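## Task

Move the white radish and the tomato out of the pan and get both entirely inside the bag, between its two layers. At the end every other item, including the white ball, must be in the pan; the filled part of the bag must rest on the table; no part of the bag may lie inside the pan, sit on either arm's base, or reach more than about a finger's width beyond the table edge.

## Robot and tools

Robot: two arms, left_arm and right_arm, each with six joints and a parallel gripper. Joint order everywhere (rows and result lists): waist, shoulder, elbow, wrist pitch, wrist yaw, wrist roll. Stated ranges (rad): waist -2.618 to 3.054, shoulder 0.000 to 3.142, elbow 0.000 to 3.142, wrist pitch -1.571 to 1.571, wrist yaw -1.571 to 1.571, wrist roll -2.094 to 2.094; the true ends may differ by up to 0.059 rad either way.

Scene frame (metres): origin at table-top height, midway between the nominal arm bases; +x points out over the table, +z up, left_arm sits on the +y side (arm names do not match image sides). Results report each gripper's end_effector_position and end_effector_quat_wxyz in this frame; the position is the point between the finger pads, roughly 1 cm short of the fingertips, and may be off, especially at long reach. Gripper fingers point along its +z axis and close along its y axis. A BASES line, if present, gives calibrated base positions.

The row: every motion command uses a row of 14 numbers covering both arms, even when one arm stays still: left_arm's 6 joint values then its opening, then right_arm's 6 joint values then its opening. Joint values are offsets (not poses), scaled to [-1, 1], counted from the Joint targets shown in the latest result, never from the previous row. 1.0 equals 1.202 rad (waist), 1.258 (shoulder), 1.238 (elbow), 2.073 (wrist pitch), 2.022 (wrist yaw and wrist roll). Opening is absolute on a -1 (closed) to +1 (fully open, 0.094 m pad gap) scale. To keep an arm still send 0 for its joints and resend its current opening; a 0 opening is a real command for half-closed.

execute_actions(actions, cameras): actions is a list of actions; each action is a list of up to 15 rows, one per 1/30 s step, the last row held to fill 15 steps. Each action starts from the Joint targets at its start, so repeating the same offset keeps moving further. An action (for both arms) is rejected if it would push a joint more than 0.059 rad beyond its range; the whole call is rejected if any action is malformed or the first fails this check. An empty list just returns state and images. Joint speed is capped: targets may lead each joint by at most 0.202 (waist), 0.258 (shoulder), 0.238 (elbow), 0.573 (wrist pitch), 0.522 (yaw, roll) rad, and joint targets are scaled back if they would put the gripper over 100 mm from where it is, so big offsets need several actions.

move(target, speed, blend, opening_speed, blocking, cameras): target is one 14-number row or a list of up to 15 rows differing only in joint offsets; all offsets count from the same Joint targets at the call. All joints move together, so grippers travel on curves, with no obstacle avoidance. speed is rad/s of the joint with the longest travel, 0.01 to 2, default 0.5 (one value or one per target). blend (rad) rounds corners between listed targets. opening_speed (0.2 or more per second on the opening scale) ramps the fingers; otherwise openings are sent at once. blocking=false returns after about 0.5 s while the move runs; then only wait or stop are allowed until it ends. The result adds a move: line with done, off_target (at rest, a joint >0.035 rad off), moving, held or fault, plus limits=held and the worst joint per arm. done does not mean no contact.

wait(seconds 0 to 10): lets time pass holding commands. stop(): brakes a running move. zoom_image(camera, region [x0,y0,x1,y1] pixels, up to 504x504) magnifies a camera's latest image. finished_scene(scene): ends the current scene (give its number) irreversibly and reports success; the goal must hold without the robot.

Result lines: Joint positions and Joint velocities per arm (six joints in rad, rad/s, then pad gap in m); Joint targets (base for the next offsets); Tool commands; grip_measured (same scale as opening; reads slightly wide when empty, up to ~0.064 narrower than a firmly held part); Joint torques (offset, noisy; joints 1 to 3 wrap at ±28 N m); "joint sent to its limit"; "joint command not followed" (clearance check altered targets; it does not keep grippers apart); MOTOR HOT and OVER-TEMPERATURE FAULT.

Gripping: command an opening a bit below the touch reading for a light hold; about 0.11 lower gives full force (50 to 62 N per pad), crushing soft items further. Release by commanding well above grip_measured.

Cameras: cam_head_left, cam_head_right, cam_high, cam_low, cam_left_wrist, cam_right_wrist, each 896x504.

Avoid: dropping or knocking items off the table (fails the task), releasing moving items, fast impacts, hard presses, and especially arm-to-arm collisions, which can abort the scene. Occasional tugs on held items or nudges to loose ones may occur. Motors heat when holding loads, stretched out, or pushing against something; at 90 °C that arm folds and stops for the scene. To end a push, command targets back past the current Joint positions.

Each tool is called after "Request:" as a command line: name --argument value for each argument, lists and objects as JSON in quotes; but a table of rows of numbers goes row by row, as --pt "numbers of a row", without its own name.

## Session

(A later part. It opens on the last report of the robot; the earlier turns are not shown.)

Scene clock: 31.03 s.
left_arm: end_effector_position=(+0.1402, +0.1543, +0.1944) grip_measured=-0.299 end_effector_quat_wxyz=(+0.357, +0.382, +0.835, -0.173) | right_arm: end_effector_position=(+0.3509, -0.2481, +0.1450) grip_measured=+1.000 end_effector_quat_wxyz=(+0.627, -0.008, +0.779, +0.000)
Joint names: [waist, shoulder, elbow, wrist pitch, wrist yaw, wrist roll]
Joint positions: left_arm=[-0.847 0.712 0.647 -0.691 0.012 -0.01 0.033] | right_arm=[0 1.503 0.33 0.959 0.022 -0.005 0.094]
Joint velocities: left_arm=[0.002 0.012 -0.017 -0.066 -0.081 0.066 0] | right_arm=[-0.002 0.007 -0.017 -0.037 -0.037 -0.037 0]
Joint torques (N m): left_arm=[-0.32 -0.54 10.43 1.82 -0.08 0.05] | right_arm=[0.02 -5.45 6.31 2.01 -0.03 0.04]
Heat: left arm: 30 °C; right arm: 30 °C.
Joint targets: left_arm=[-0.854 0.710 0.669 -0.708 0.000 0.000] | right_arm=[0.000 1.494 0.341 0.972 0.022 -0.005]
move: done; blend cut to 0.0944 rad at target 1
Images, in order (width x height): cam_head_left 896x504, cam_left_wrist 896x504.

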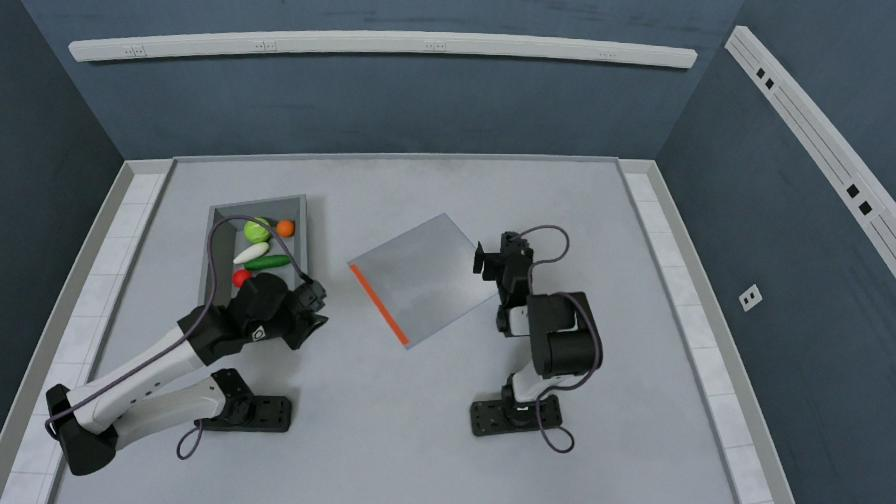

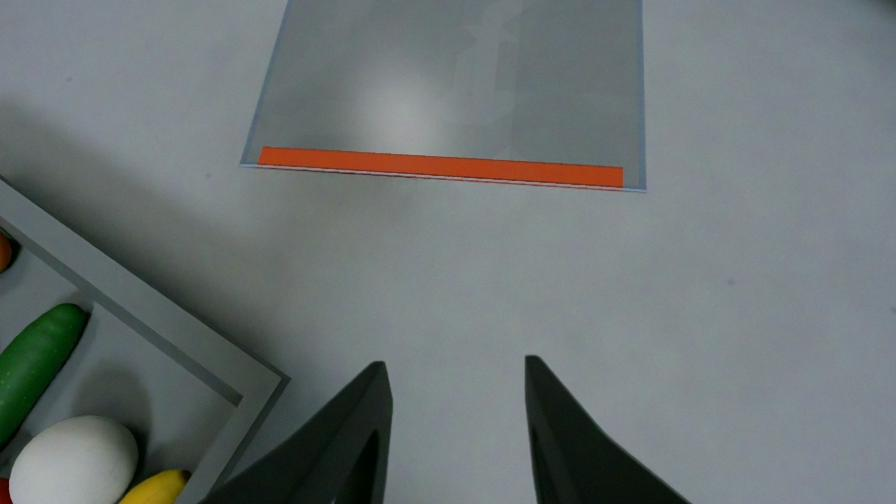

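Request:
move --target '[0,0,0,0,0,0,-0.3, 0.3328,0.2035,0.6131,-0.517,-0.011,0.04,-0.28]' --speed 0.9 --cameras '[]'

Request:
move --target '[0,0,0,0,0,0,-0.3, 0.2745,0.2866,0.5783,-0.567,0,0.036,-0.28]' --speed 0.8

Scene clock: 33.97 s.
left_arm: end_effector_position=(+0.1402, +0.1545, +0.1942) grip_measured=-0.299 end_effector_quat_wxyz=(+0.356, +0.382, +0.835, -0.172) | right_arm: end_effector_position=(+0.3859, -0.0613, +0.1221) grip_measured=-0.279 end_effector_quat_wxyz=(+0.379, -0.164, +0.906, +0.095)
Joint names: [waist, shoulder, elbow, wrist pitch, wrist yaw, wrist roll]
Joint positions: left_arm=[-0.847 0.712 0.647 -0.692 0.012 -0.009 0.033] | right_arm=[0.399 1.737 1.071 -0.102 0.004 0.071 0.034]
Joint velocities: left_arm=[-0.017 0.002 0.012 -0.081 -0.037 0.022 0.001] | right_arm=[0.017 -0.002 -0.007 -0.051 -0.007 0.007 0]
Joint torques (N m): left_arm=[-0.31 -0.51 10.44 1.85 -0.09 0.03] | right_arm=[0.21 -6.91 9.46 1.55 -0.05 0.1]
Heat: left arm: 30 °C; right arm: 30 °C.
Joint targets: left_arm=[-0.854 0.710 0.669 -0.708 0.000 0.000] | right_arm=[0.401 1.750 1.100 -0.099 0.000 0.076]
move: done
No camera images: "cameras" was empty.

Scene clock: 36.27 s.
left_arm: end_effector_position=(+0.1402, +0.1546, +0.1942) grip_measured=-0.299 end_effector_quat_wxyz=(+0.357, +0.382, +0.835, -0.172) | right_arm: end_effector_position=(+0.2499, +0.0204, +0.1026) grip_measured=-0.279 end_effector_quat_wxyz=(-0.001, -0.305, +0.952, -0.002)
Joint names: [waist, shoulder, elbow, wrist pitch, wrist yaw, wrist roll]
Joint positions: left_arm=[-0.847 0.712 0.647 -0.692 0.011 -0.009 0.033] | right_arm=[0.73 2.094 1.788 -1.269 0.003 0.143 0.034]
Joint velocities: left_arm=[-0.007 0.022 -0.007 0.037 -0.066 -0.037 0] | right_arm=[0.007 -0.007 0.007 -0.11 -0.095 -0.095 0]
Joint torques (N m): left_arm=[-0.32 -0.54 10.4 1.86 -0.09 0.02] | right_arm=[0.13 -8.84 8.65 0.15 -0.05 0.11]
Heat: left arm: 30 °C; right arm: 31 °C.
Joint targets: left_arm=[-0.854 0.710 0.669 -0.708 0.000 0.000] | right_arm=[0.731 2.111 1.815 -1.275 0.000 0.149]
move: done

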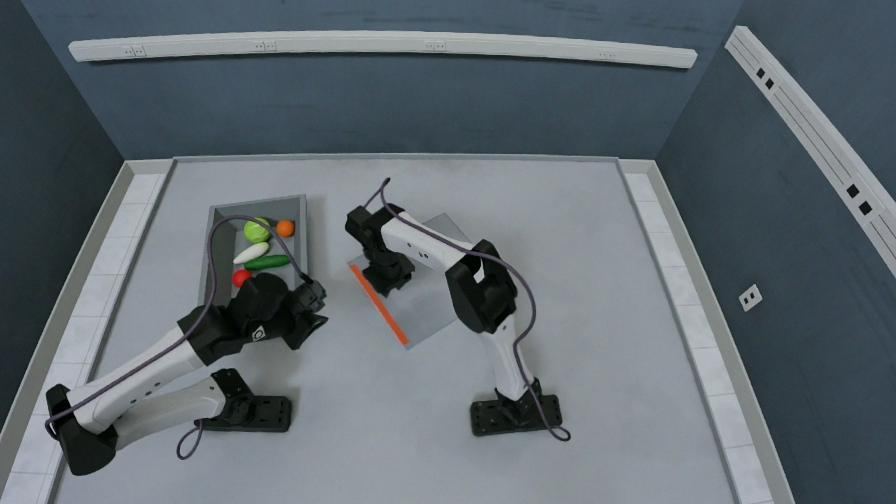

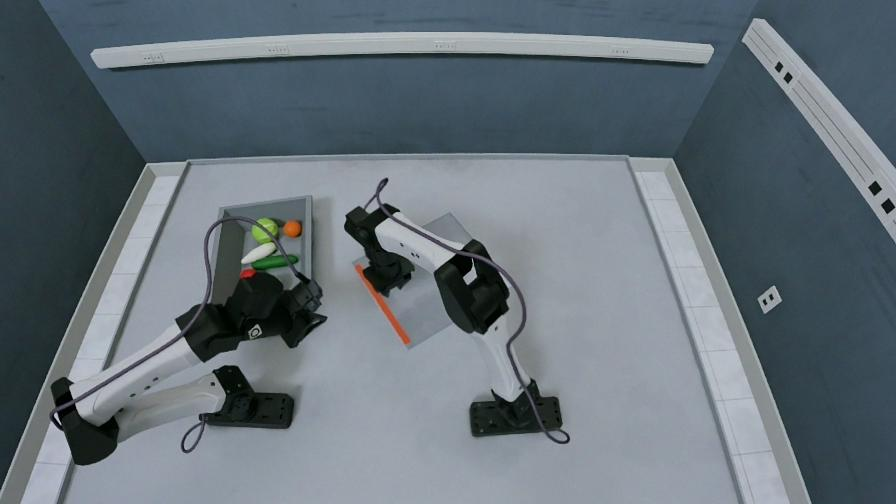

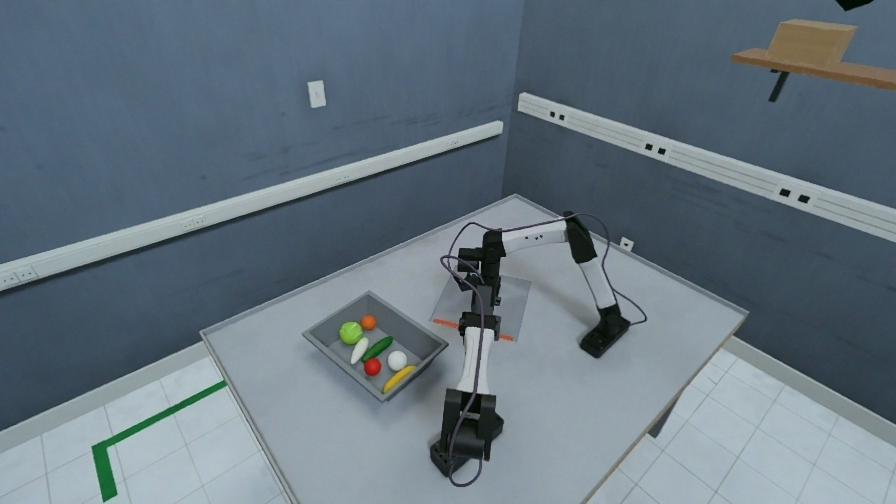

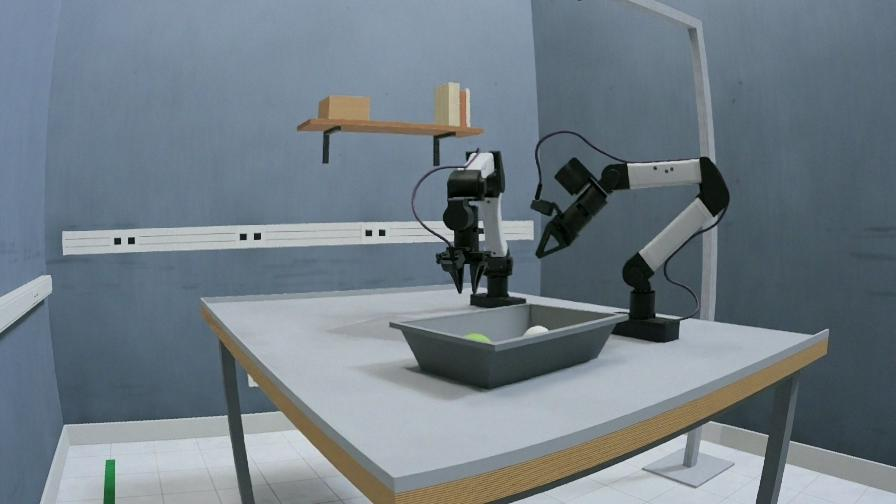

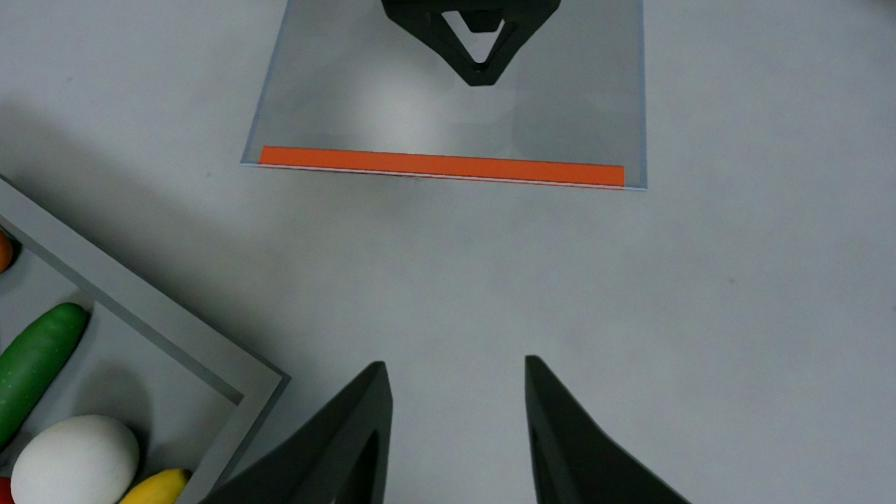

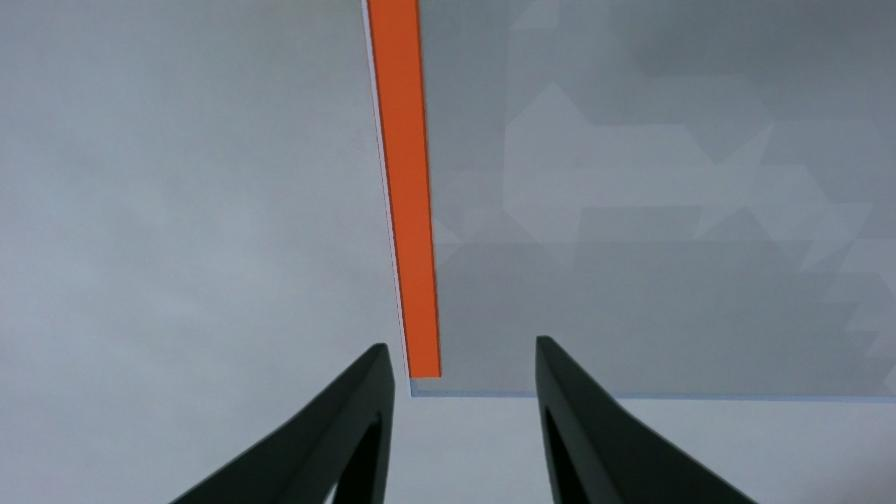

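Request:
move --target '[0,0,0,0,0,0,-0.3, 0.0121,0.0477,-0.1454,0.1172,0,0,-0.28]' --speed 0.4 --cameras '["cam_left_wrist","cam_right_wrist"]'

Scene clock: 38.87 s.
left_arm: end_effector_position=(+0.1402, +0.1546, +0.1942) grip_measured=-0.299 end_effector_quat_wxyz=(+0.357, +0.382, +0.835, -0.172) | right_arm: end_effector_position=(+0.2525, +0.0285, +0.0400) grip_measured=-0.279 end_effector_quat_wxyz=(+0.003, -0.309, +0.951, +0.000)
Joint names: [waist, shoulder, elbow, wrist pitch, wrist yaw, wrist roll]
Joint positions: left_arm=[-0.847 0.712 0.647 -0.692 0.011 -0.009 0.033] | right_arm=[0.74 2.159 1.637 -1.043 0.003 0.144 0.034]
Joint velocities: left_arm=[-0.007 0.002 -0.002 0.066 0.022 -0.022 -0.001] | right_arm=[0.002 0.002 -0.012 0.007 -0.007 0.051 0]
Joint torques (N m): left_arm=[-0.28 -0.51 10.43 1.86 -0.09 0.02] | right_arm=[0.51 -9.62 5.67 0.42 -0.05 0.1]
Heat: left arm: 31 °C; right arm: 31 °C.
Joint targets: left_arm=[-0.854 0.710 0.669 -0.708 0.000 0.000] | right_arm=[0.745 2.171 1.635 -1.032 0.000 0.149]
move: done
Images, in order (width x height): cam_left_wrist 896x504, cam_right_wrist 896x504.

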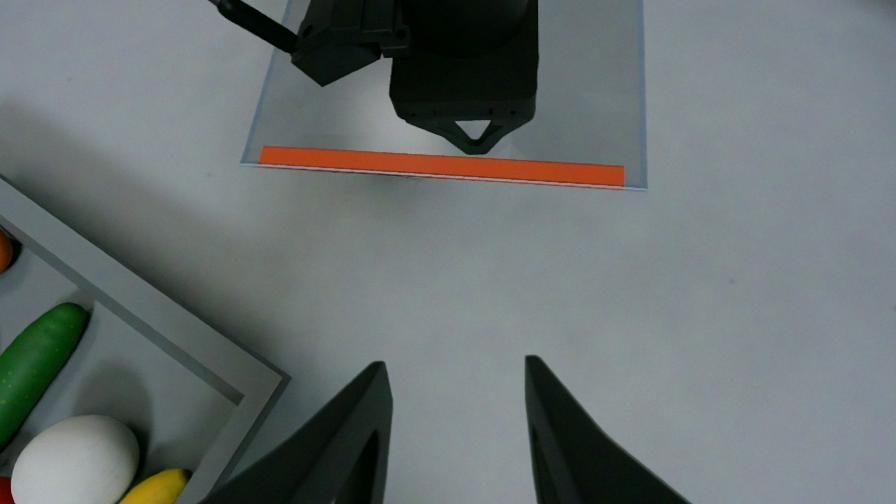

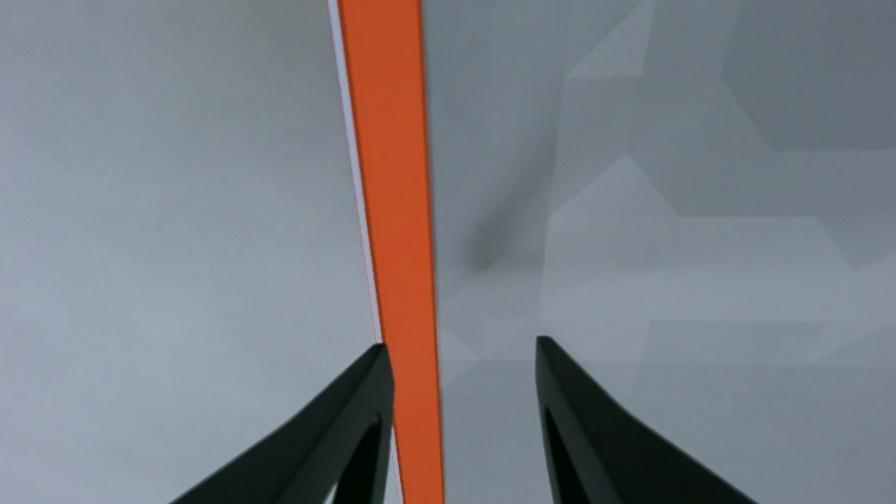

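Request:
move --target '[0,0,0,0,0,0,-0.3, 0.0061,0.0203,-0.033,0.032,0,0,-0.28]' --speed 0.2 --cameras '["cam_left_wrist","cam_right_wrist"]'

Scene clock: 40.47 s.
left_arm: end_effector_position=(+0.1403, +0.1546, +0.1942) grip_measured=-0.299 end_effector_quat_wxyz=(+0.357, +0.382, +0.835, -0.172) | right_arm: end_effector_position=(+0.2521, +0.0304, +0.0216) grip_measured=-0.279 end_effector_quat_wxyz=(+0.005, -0.311, +0.950, +0.001)
Joint names: [waist, shoulder, elbow, wrist pitch, wrist yaw, wrist roll]
Joint positions: left_arm=[-0.847 0.712 0.647 -0.692 0.011 -0.009 0.033] | right_arm=[0.744 2.182 1.597 -0.977 0.003 0.144 0.034]
Joint velocities: left_arm=[-0.012 0.002 0.007 -0.007 -0.022 -0.066 0] | right_arm=[0.012 -0.012 0.002 0.007 0.051 -0.037 0.001]
Joint torques (N m): left_arm=[-0.28 -0.53 10.41 1.86 -0.09 0.03] | right_arm=[0.85 -9.43 5.45 0.44 -0.05 0.11]
Heat: left arm: 31 °C; right arm: 32 °C.
Joint targets: left_arm=[-0.854 0.710 0.669 -0.708 0.000 0.000] | right_arm=[0.753 2.197 1.594 -0.965 0.000 0.149]
move: done
Images, in order (width x height): cam_left_wrist 896x504, cam_right_wrist 896x504.

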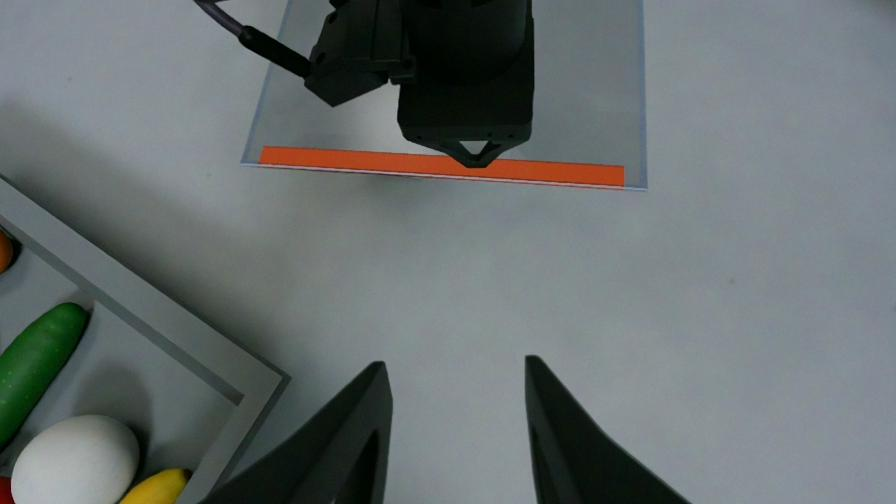

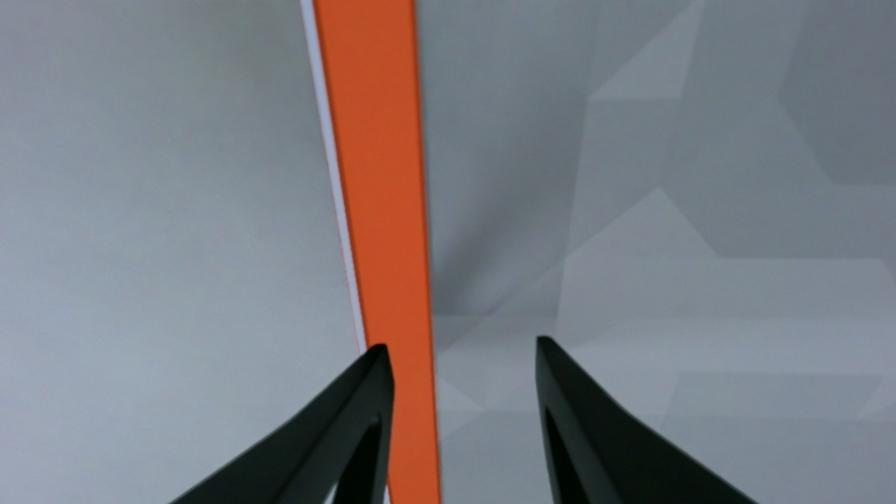

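Request:
move --target '[0,0,0,0,0,0,-0.3, 0.004,0.0083,-0.0129,0.0128,0,0,-0.28]' --speed 0.1 --cameras '["cam_left_wrist","cam_right_wrist"]'

Scene clock: 41.47 s.
left_arm: end_effector_position=(+0.1403, +0.1546, +0.1942) grip_measured=-0.299 end_effector_quat_wxyz=(+0.357, +0.382, +0.835, -0.172) | right_arm: end_effector_position=(+0.2505, +0.0327, +0.0154) grip_measured=-0.279 end_effector_quat_wxyz=(+0.006, -0.314, +0.949, +0.001)
Joint names: [waist, shoulder, elbow, wrist pitch, wrist yaw, wrist roll]
Joint positions: left_arm=[-0.847 0.712 0.647 -0.692 0.011 -0.009 0.033] | right_arm=[0.75 2.19 1.584 -0.953 0.003 0.144 0.034]
Joint velocities: left_arm=[-0.012 0.007 -0.002 -0.007 -0.007 0.022 -0.001] | right_arm=[0.017 -0.012 -0.037 0.051 -0.051 0.066 0]
Joint torques (N m): left_arm=[-0.32 -0.54 10.41 1.87 -0.1 0.03] | right_arm=[0.68 -9.1 5.22 0.45 -0.05 0.1]
Heat: left arm: 31 °C; right arm: 32 °C.
Joint targets: left_arm=[-0.854 0.710 0.669 -0.708 0.000 0.000] | right_arm=[0.757 2.207 1.579 -0.939 0.000 0.149]
move: done
Images, in order (width x height): cam_left_wrist 896x504, cam_right_wrist 896x504.

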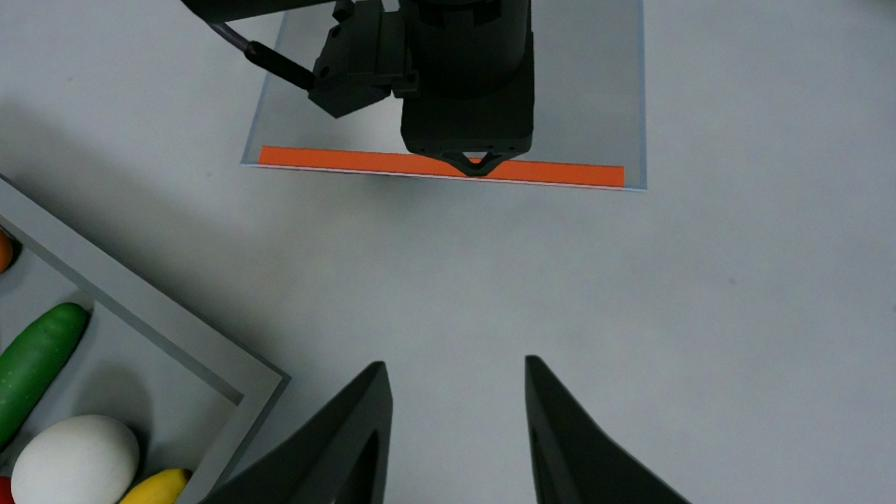

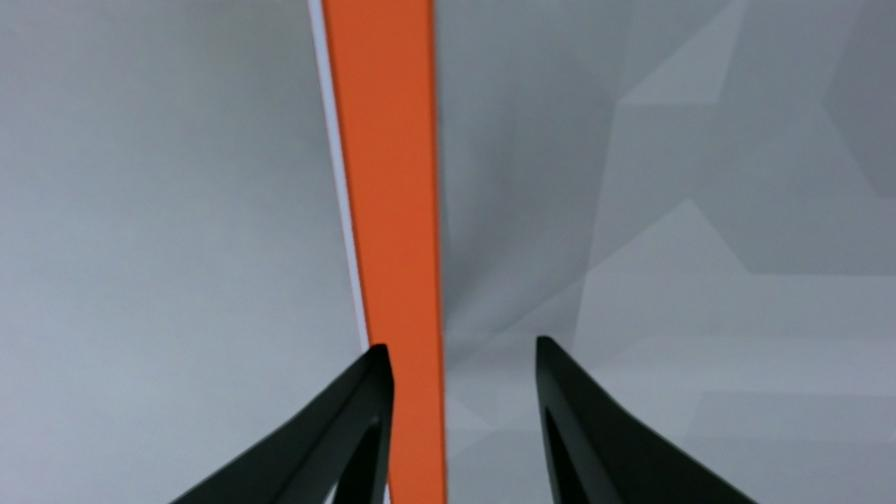

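Request:
move --target '[0,0,0,0,0,0,-0.3, 0,0.0083,-0.0129,0.0128,0,0,-0.28]' --speed 0.1 --cameras '["cam_right_wrist"]'

Request:
zoom_image --camera "cam_right_wrist" --region '[320, 240, 600, 440]'

Scene clock: 42.40 s.
left_arm: end_effector_position=(+0.1403, +0.1546, +0.1942) grip_measured=-0.299 end_effector_quat_wxyz=(+0.357, +0.382, +0.835, -0.172) | right_arm: end_effector_position=(+0.2504, +0.0326, +0.0146) grip_measured=-0.279 end_effector_quat_wxyz=(+0.006, -0.314, +0.949, +0.001)
Joint names: [waist, shoulder, elbow, wrist pitch, wrist yaw, wrist roll]
Joint positions: left_arm=[-0.847 0.712 0.647 -0.692 0.011 -0.009 0.033] | right_arm=[0.75 2.19 1.58 -0.949 0.003 0.144 0.034]
Joint velocities: left_arm=[0.012 -0.002 0.007 -0.007 0.007 0.081 -0.001] | right_arm=[0.012 0.012 0.017 0.066 -0.022 -0.022 0]
Joint torques (N m): left_arm=[-0.27 -0.51 10.47 1.86 -0.09 0.03] | right_arm=[0.69 -8.29 4.04 0.67 -0.03 0.11]
Heat: left arm: 31 °C; right arm: 32 °C.
Joint targets: left_arm=[-0.854 0.710 0.669 -0.708 0.000 0.000] | right_arm=[0.757 2.218 1.563 -0.912 0.000 0.149]
move: off_target (right_arm); right_arm: the wrist pitch is farthest, 0.036 rad from its target
Images, in order (width x height): cam_right_wrist 896x504.

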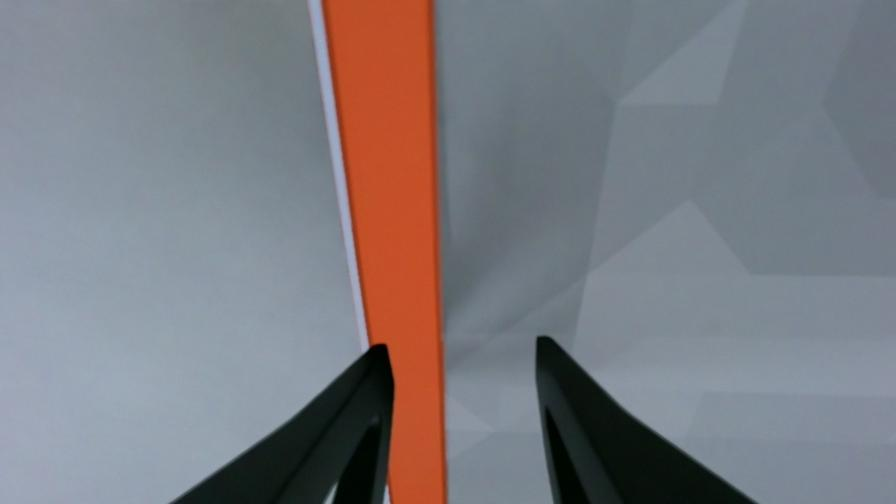

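Scaled by 1.800 from the camera's 896x504 image, which has a finer 1280x720 frame.

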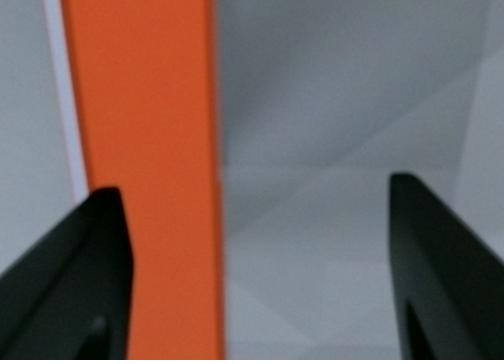

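Request:
move --target '[0,0,0,0,0,0,-0.3, 0,0,0,0,0,0,-0.55]' --opening_speed 0.4 --cameras '["cam_right_wrist","cam_left_wrist"]'

Request:
zoom_image --camera "cam_right_wrist" --region '[320, 240, 600, 440]'

Scene clock: 43.53 s.
left_arm: end_effector_position=(+0.1403, +0.1546, +0.1942) grip_measured=-0.299 end_effector_quat_wxyz=(+0.357, +0.382, +0.835, -0.172) | right_arm: end_effector_position=(+0.2512, +0.0334, +0.0146) grip_measured=-0.548 end_effector_quat_wxyz=(+0.008, -0.314, +0.949, +0.002)
Joint names: [waist, shoulder, elbow, wrist pitch, wrist yaw, wrist roll]
Joint positions: left_arm=[-0.847 0.712 0.647 -0.692 0.011 -0.009 0.033] | right_arm=[0.75 2.19 1.58 -0.944 0.003 0.144 0.021]
Joint velocities: left_arm=[-0.017 -0.002 0.002 -0.11 -0.037 -0.051 0] | right_arm=[-0.017 -0.007 0.012 0.051 -0.007 -0.022 -0.001]
Joint torques (N m): left_arm=[-0.34 -0.54 10.41 1.85 -0.09 0.03] | right_arm=[0.69 -8.29 4.04 0.64 -0.05 0.1]
Heat: left arm: 31 °C; right arm: 32 °C.
Joint targets: left_arm=[-0.854 0.710 0.669 -0.708 0.000 0.000] | right_arm=[0.757 2.218 1.563 -0.912 0.000 0.149]
move: done
Images, in order (width x height): cam_left_wrist 896x504, cam_right_wrist 896x504.

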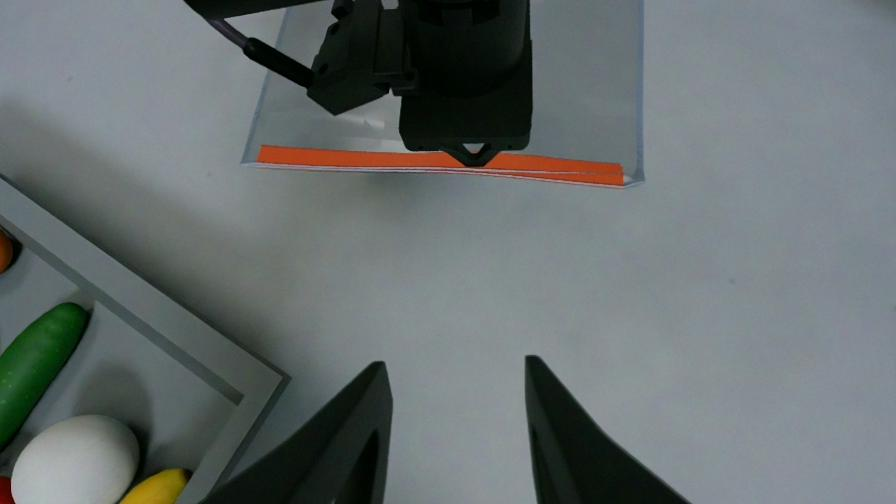

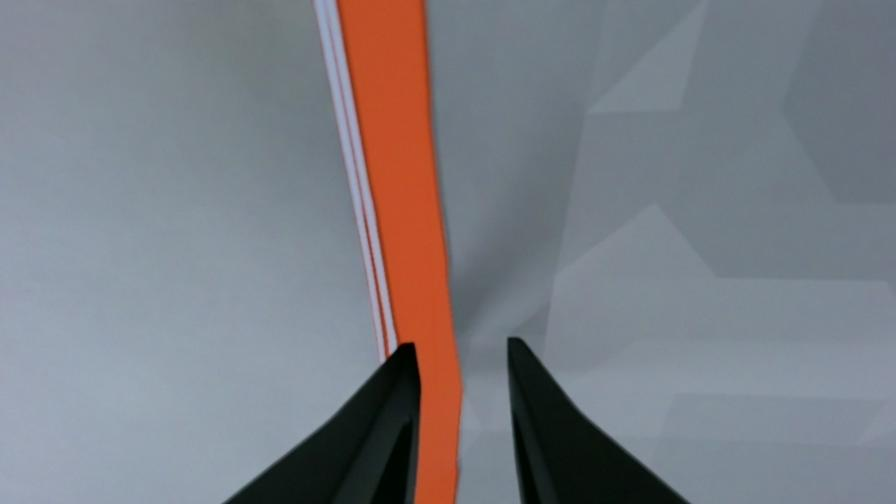

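Scaled by 1.800 from the camera's 896x504 image, which has a finer 1280x720 frame.

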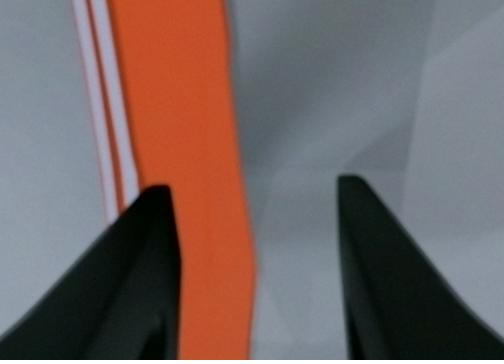

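Request:
move --target '[0,0,0,0,0,0,-0.3, 0,0,0,0,0,0,-0.8]' --opening_speed 0.4 --cameras '["cam_right_wrist","cam_left_wrist"]'

Request:
zoom_image --camera "cam_right_wrist" --region '[320, 240, 600, 440]'

Scene clock: 44.60 s.
left_arm: end_effector_position=(+0.1403, +0.1546, +0.1942) grip_measured=-0.299 end_effector_quat_wxyz=(+0.357, +0.382, +0.835, -0.172) | right_arm: end_effector_position=(+0.2520, +0.0342, +0.0146) grip_measured=-0.798 end_effector_quat_wxyz=(+0.010, -0.314, +0.949, +0.003)
Joint names: [waist, shoulder, elbow, wrist pitch, wrist yaw, wrist roll]
Joint positions: left_arm=[-0.847 0.712 0.647 -0.692 0.011 -0.009 0.033] | right_arm=[0.75 2.19 1.58 -0.94 0.003 0.144 0.009]
Joint velocities: left_arm=[-0.002 -0.012 0.002 -0.037 0.051 -0.051 0] | right_arm=[-0.032 -0.002 -0.017 -0.051 -0.095 -0.022 0]
Joint torques (N m): left_arm=[-0.27 -0.54 10.4 1.86 -0.1 0.03] | right_arm=[0.68 -8.31 4.05 0.59 -0.05 0.1]
Heat: left arm: 31 °C; right arm: 32 °C.
Joint targets: left_arm=[-0.854 0.710 0.669 -0.708 0.000 0.000] | right_arm=[0.757 2.218 1.563 -0.912 0.000 0.149]
move: done
Images, in order (width x height): cam_left_wrist 896x504, cam_right_wrist 896x504.

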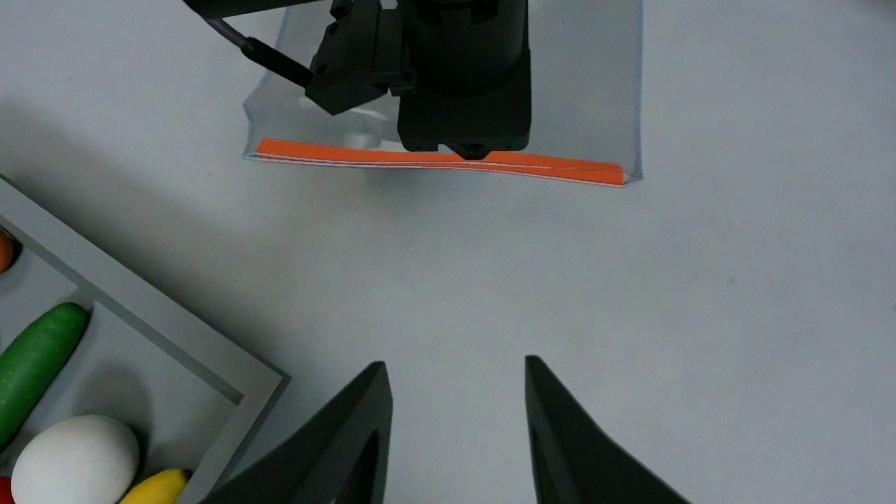

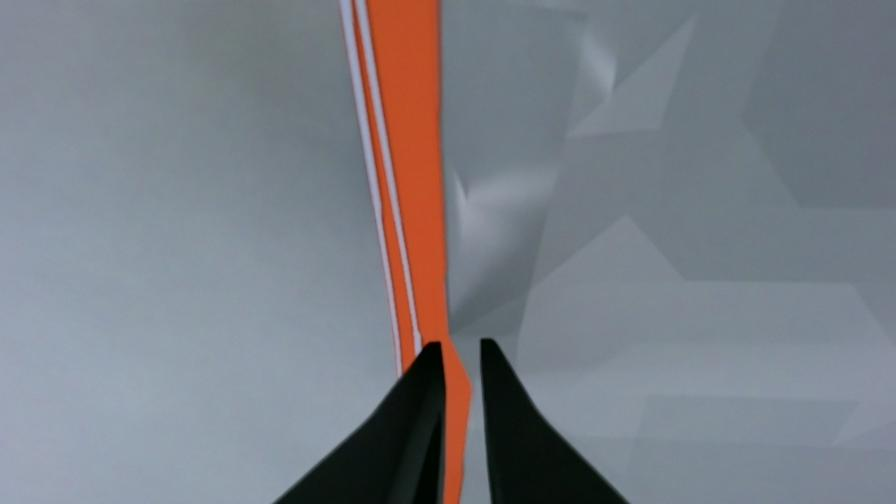

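Scaled by 1.800 from the camera's 896x504 image, which has a finer 1280x720 frame.

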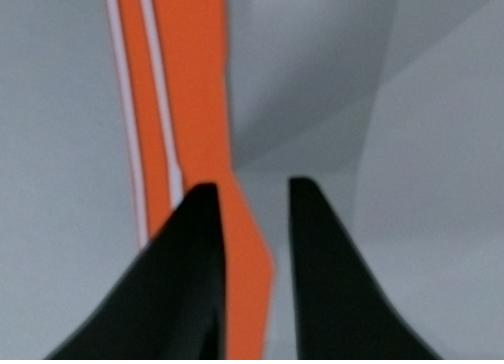

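Request:
move --target '[0,0,0,0,0,0,-0.3, 0,0,0,0,0,0,-1]' --opening_speed 0.4 --cameras '["cam_right_wrist","cam_left_wrist"]'

Request:
zoom_image --camera "cam_right_wrist" --region '[320, 240, 600, 440]'

Scene clock: 45.67 s.
left_arm: end_effector_position=(+0.1403, +0.1546, +0.1942) grip_measured=-0.299 end_effector_quat_wxyz=(+0.357, +0.382, +0.835, -0.172) | right_arm: end_effector_position=(+0.2523, +0.0345, +0.0146) grip_measured=-0.992 end_effector_quat_wxyz=(+0.011, -0.314, +0.949, +0.004)
Joint names: [waist, shoulder, elbow, wrist pitch, wrist yaw, wrist roll]
Joint positions: left_arm=[-0.847 0.712 0.647 -0.692 0.011 -0.009 0.033] | right_arm=[0.75 2.19 1.58 -0.938 0.003 0.144 0]
Joint velocities: left_arm=[-0.002 0.012 -0.012 -0.007 0.007 -0.022 0.001] | right_arm=[-0.002 -0.002 0.007 -0.022 -0.051 0.022 0.001]
Joint torques (N m): left_arm=[-0.28 -0.54 10.4 1.85 -0.08 0.03] | right_arm=[0.69 -8.31 4.07 0.58 -0.05 0.1]
Heat: left arm: 31 °C; right arm: 33 °C.
Joint targets: left_arm=[-0.854 0.710 0.669 -0.708 0.000 0.000] | right_arm=[0.757 2.218 1.563 -0.912 0.000 0.149]
move: done
Images, in order (width x height): cam_left_wrist 896x504, cam_right_wrist 896x504.

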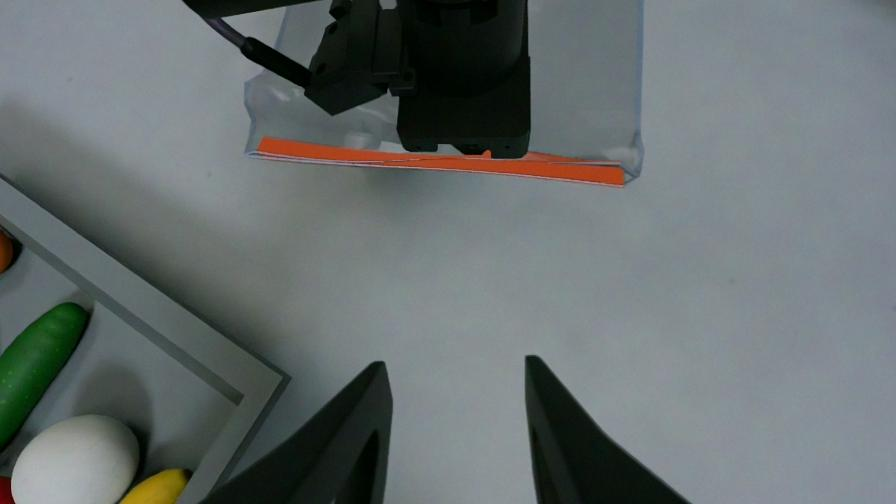

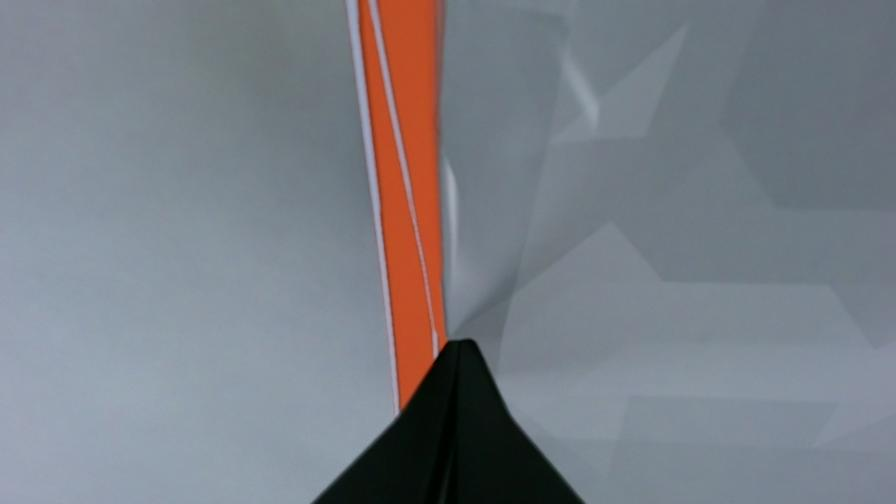

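Scaled by 1.800 from the camera's 896x504 image, which has a finer 1280x720 frame.

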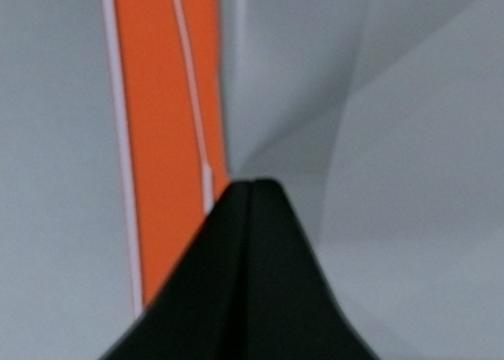

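Request:
move --target '[0,0,0,0,0,0,-0.3, 0,-0.046,0.0622,-0.0593,0,0,-1]' --speed 0.15 --cameras '["cam_right_wrist","cam_left_wrist","cam_head_left"]'

Request:
zoom_image --camera "cam_left_wrist" --region '[230, 60, 660, 220]'

Scene clock: 51.23 s.
left_arm: end_effector_position=(+0.1403, +0.1546, +0.1942) grip_measured=-0.299 end_effector_quat_wxyz=(+0.357, +0.382, +0.835, -0.172) | right_arm: end_effector_position=(+0.2444, +0.0267, +0.0227) grip_measured=-0.992 end_effector_quat_wxyz=(-0.014, -0.314, +0.949, -0.009)
Joint names: [waist, shoulder, elbow, wrist pitch, wrist yaw, wrist roll]
Joint positions: left_arm=[-0.847 0.712 0.647 -0.692 0.011 -0.009 0.033] | right_arm=[0.75 2.19 1.614 -1.029 0.003 0.144 0]
Joint velocities: left_arm=[0.007 -0.022 -0.002 -0.007 -0.007 0.007 -0.002] | right_arm=[0.002 0.017 -0.012 -0.037 -0.022 0.022 0]
Joint torques (N m): left_arm=[-0.35 -0.51 10.45 1.86 -0.09 0.03] | right_arm=[0.68 -13.34 8.08 0.17 -0.05 0.1]
Heat: left arm: 31 °C; right arm: 34 °C.
Joint targets: left_arm=[-0.854 0.710 0.669 -0.708 0.000 0.000] | right_arm=[0.757 2.160 1.640 -1.035 0.000 0.149]
move: done
Images, in order (width x height): cam_head_left 896x504, cam_left_wrist 896x504, cam_right_wrist 896x504.

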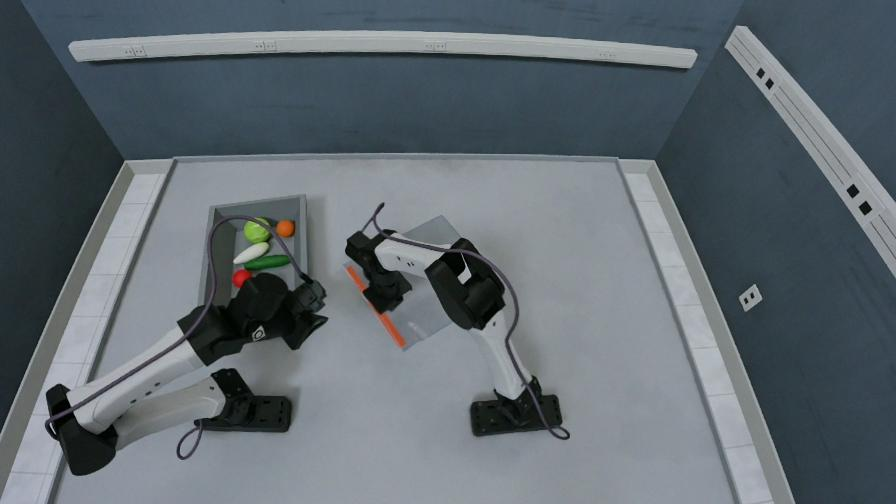

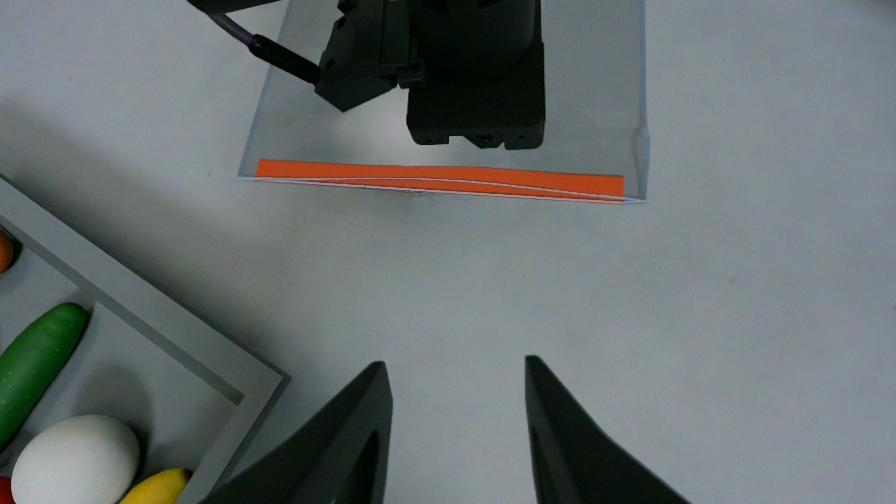

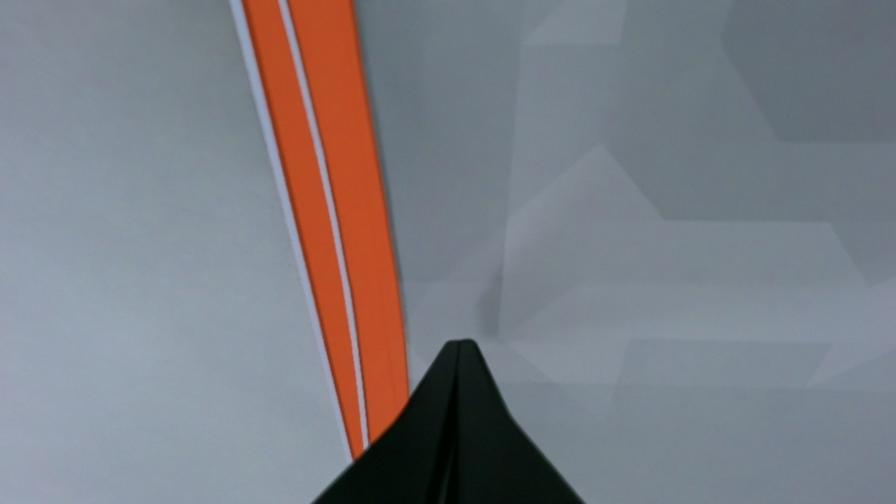

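Scaled by 1.172 from the camera's 896x504 image, which has a finer 1280x720 frame.

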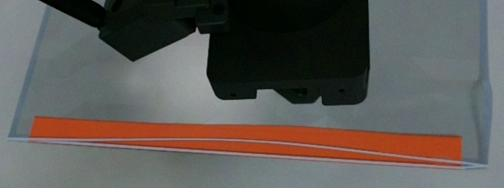

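Request:
execute_actions --actions '[]' --cameras '["cam_head_left","cam_left_wrist","cam_right_wrist"]'

Scene clock: 52.80 s.
left_arm: end_effector_position=(+0.1403, +0.1546, +0.1942) grip_measured=-0.299 end_effector_quat_wxyz=(+0.357, +0.382, +0.835, -0.172) | right_arm: end_effector_position=(+0.2443, +0.0265, +0.0227) grip_measured=-0.992 end_effector_quat_wxyz=(-0.015, -0.314, +0.949, -0.009)
Joint names: [waist, shoulder, elbow, wrist pitch, wrist yaw, wrist roll]
Joint positions: left_arm=[-0.847 0.712 0.647 -0.692 0.011 -0.009 0.033] | right_arm=[0.75 2.19 1.614 -1.03 0.003 0.144 0]
Joint velocities: left_arm=[-0.007 0.002 -0.007 -0.066 0.037 0.051 0.001] | right_arm=[0.012 0.002 -0.002 0.037 0.066 -0.037 0.001]
Joint torques (N m): left_arm=[-0.29 -0.54 10.45 1.85 -0.09 0.03] | right_arm=[0.68 -13.34 8.08 0.16 -0.05 0.1]
Heat: left arm: 31 °C; right arm: 35 °C.
Joint targets: left_arm=[-0.854 0.710 0.669 -0.708 0.000 0.000] | right_arm=[0.757 2.160 1.640 -1.035 0.000 0.149]
Tool commands: left_gripper/opening=-0.3 right_gripper/opening=-1.0
Images, in order (width x height): cam_head_left 896x504, cam_left_wrist 896x504, cam_right_wrist 896x504.

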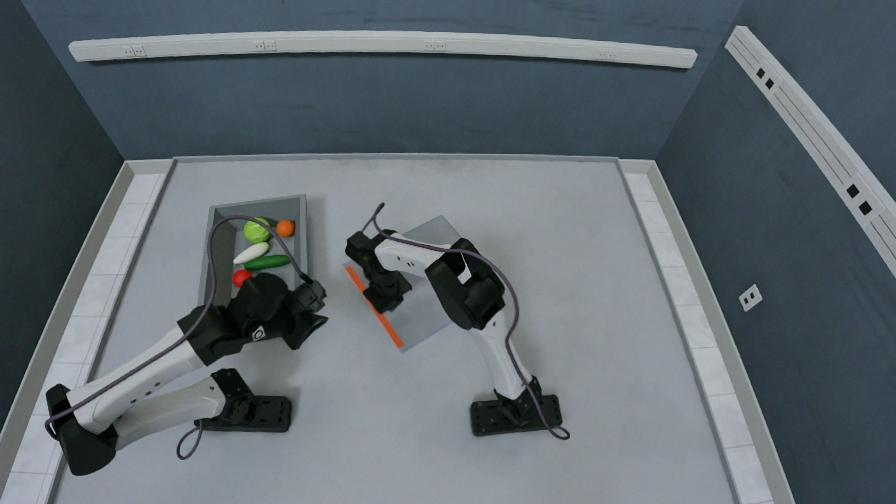

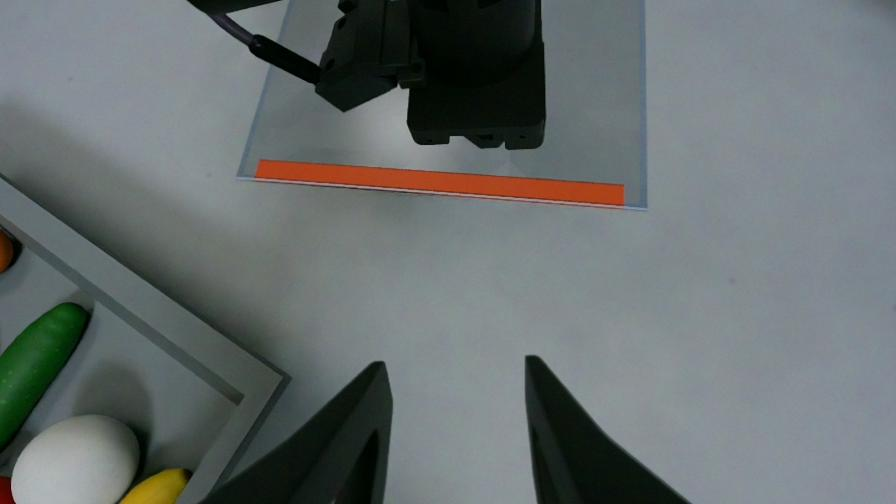

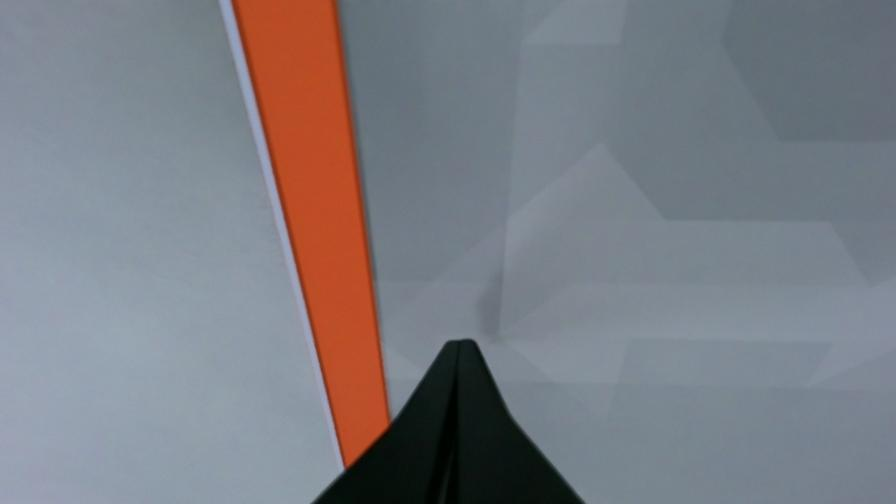

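Request:
zoom_image --camera "cam_left_wrist" --region '[230, 90, 660, 260]'

Request:
zoom_image --camera "cam_right_wrist" --region '[200, 250, 640, 504]'

Scaled by 1.172 from the camera's 896x504 image, which has a finer 1280x720 frame.

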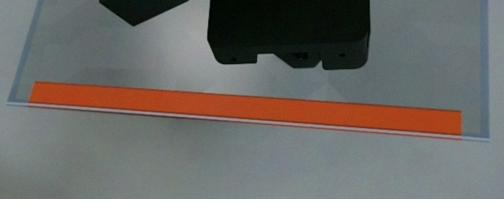

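Scaled by 1.145 from the camera's 896x504 image, which has a finer 1280x720 frame.

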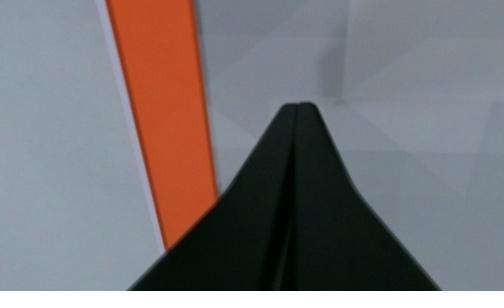

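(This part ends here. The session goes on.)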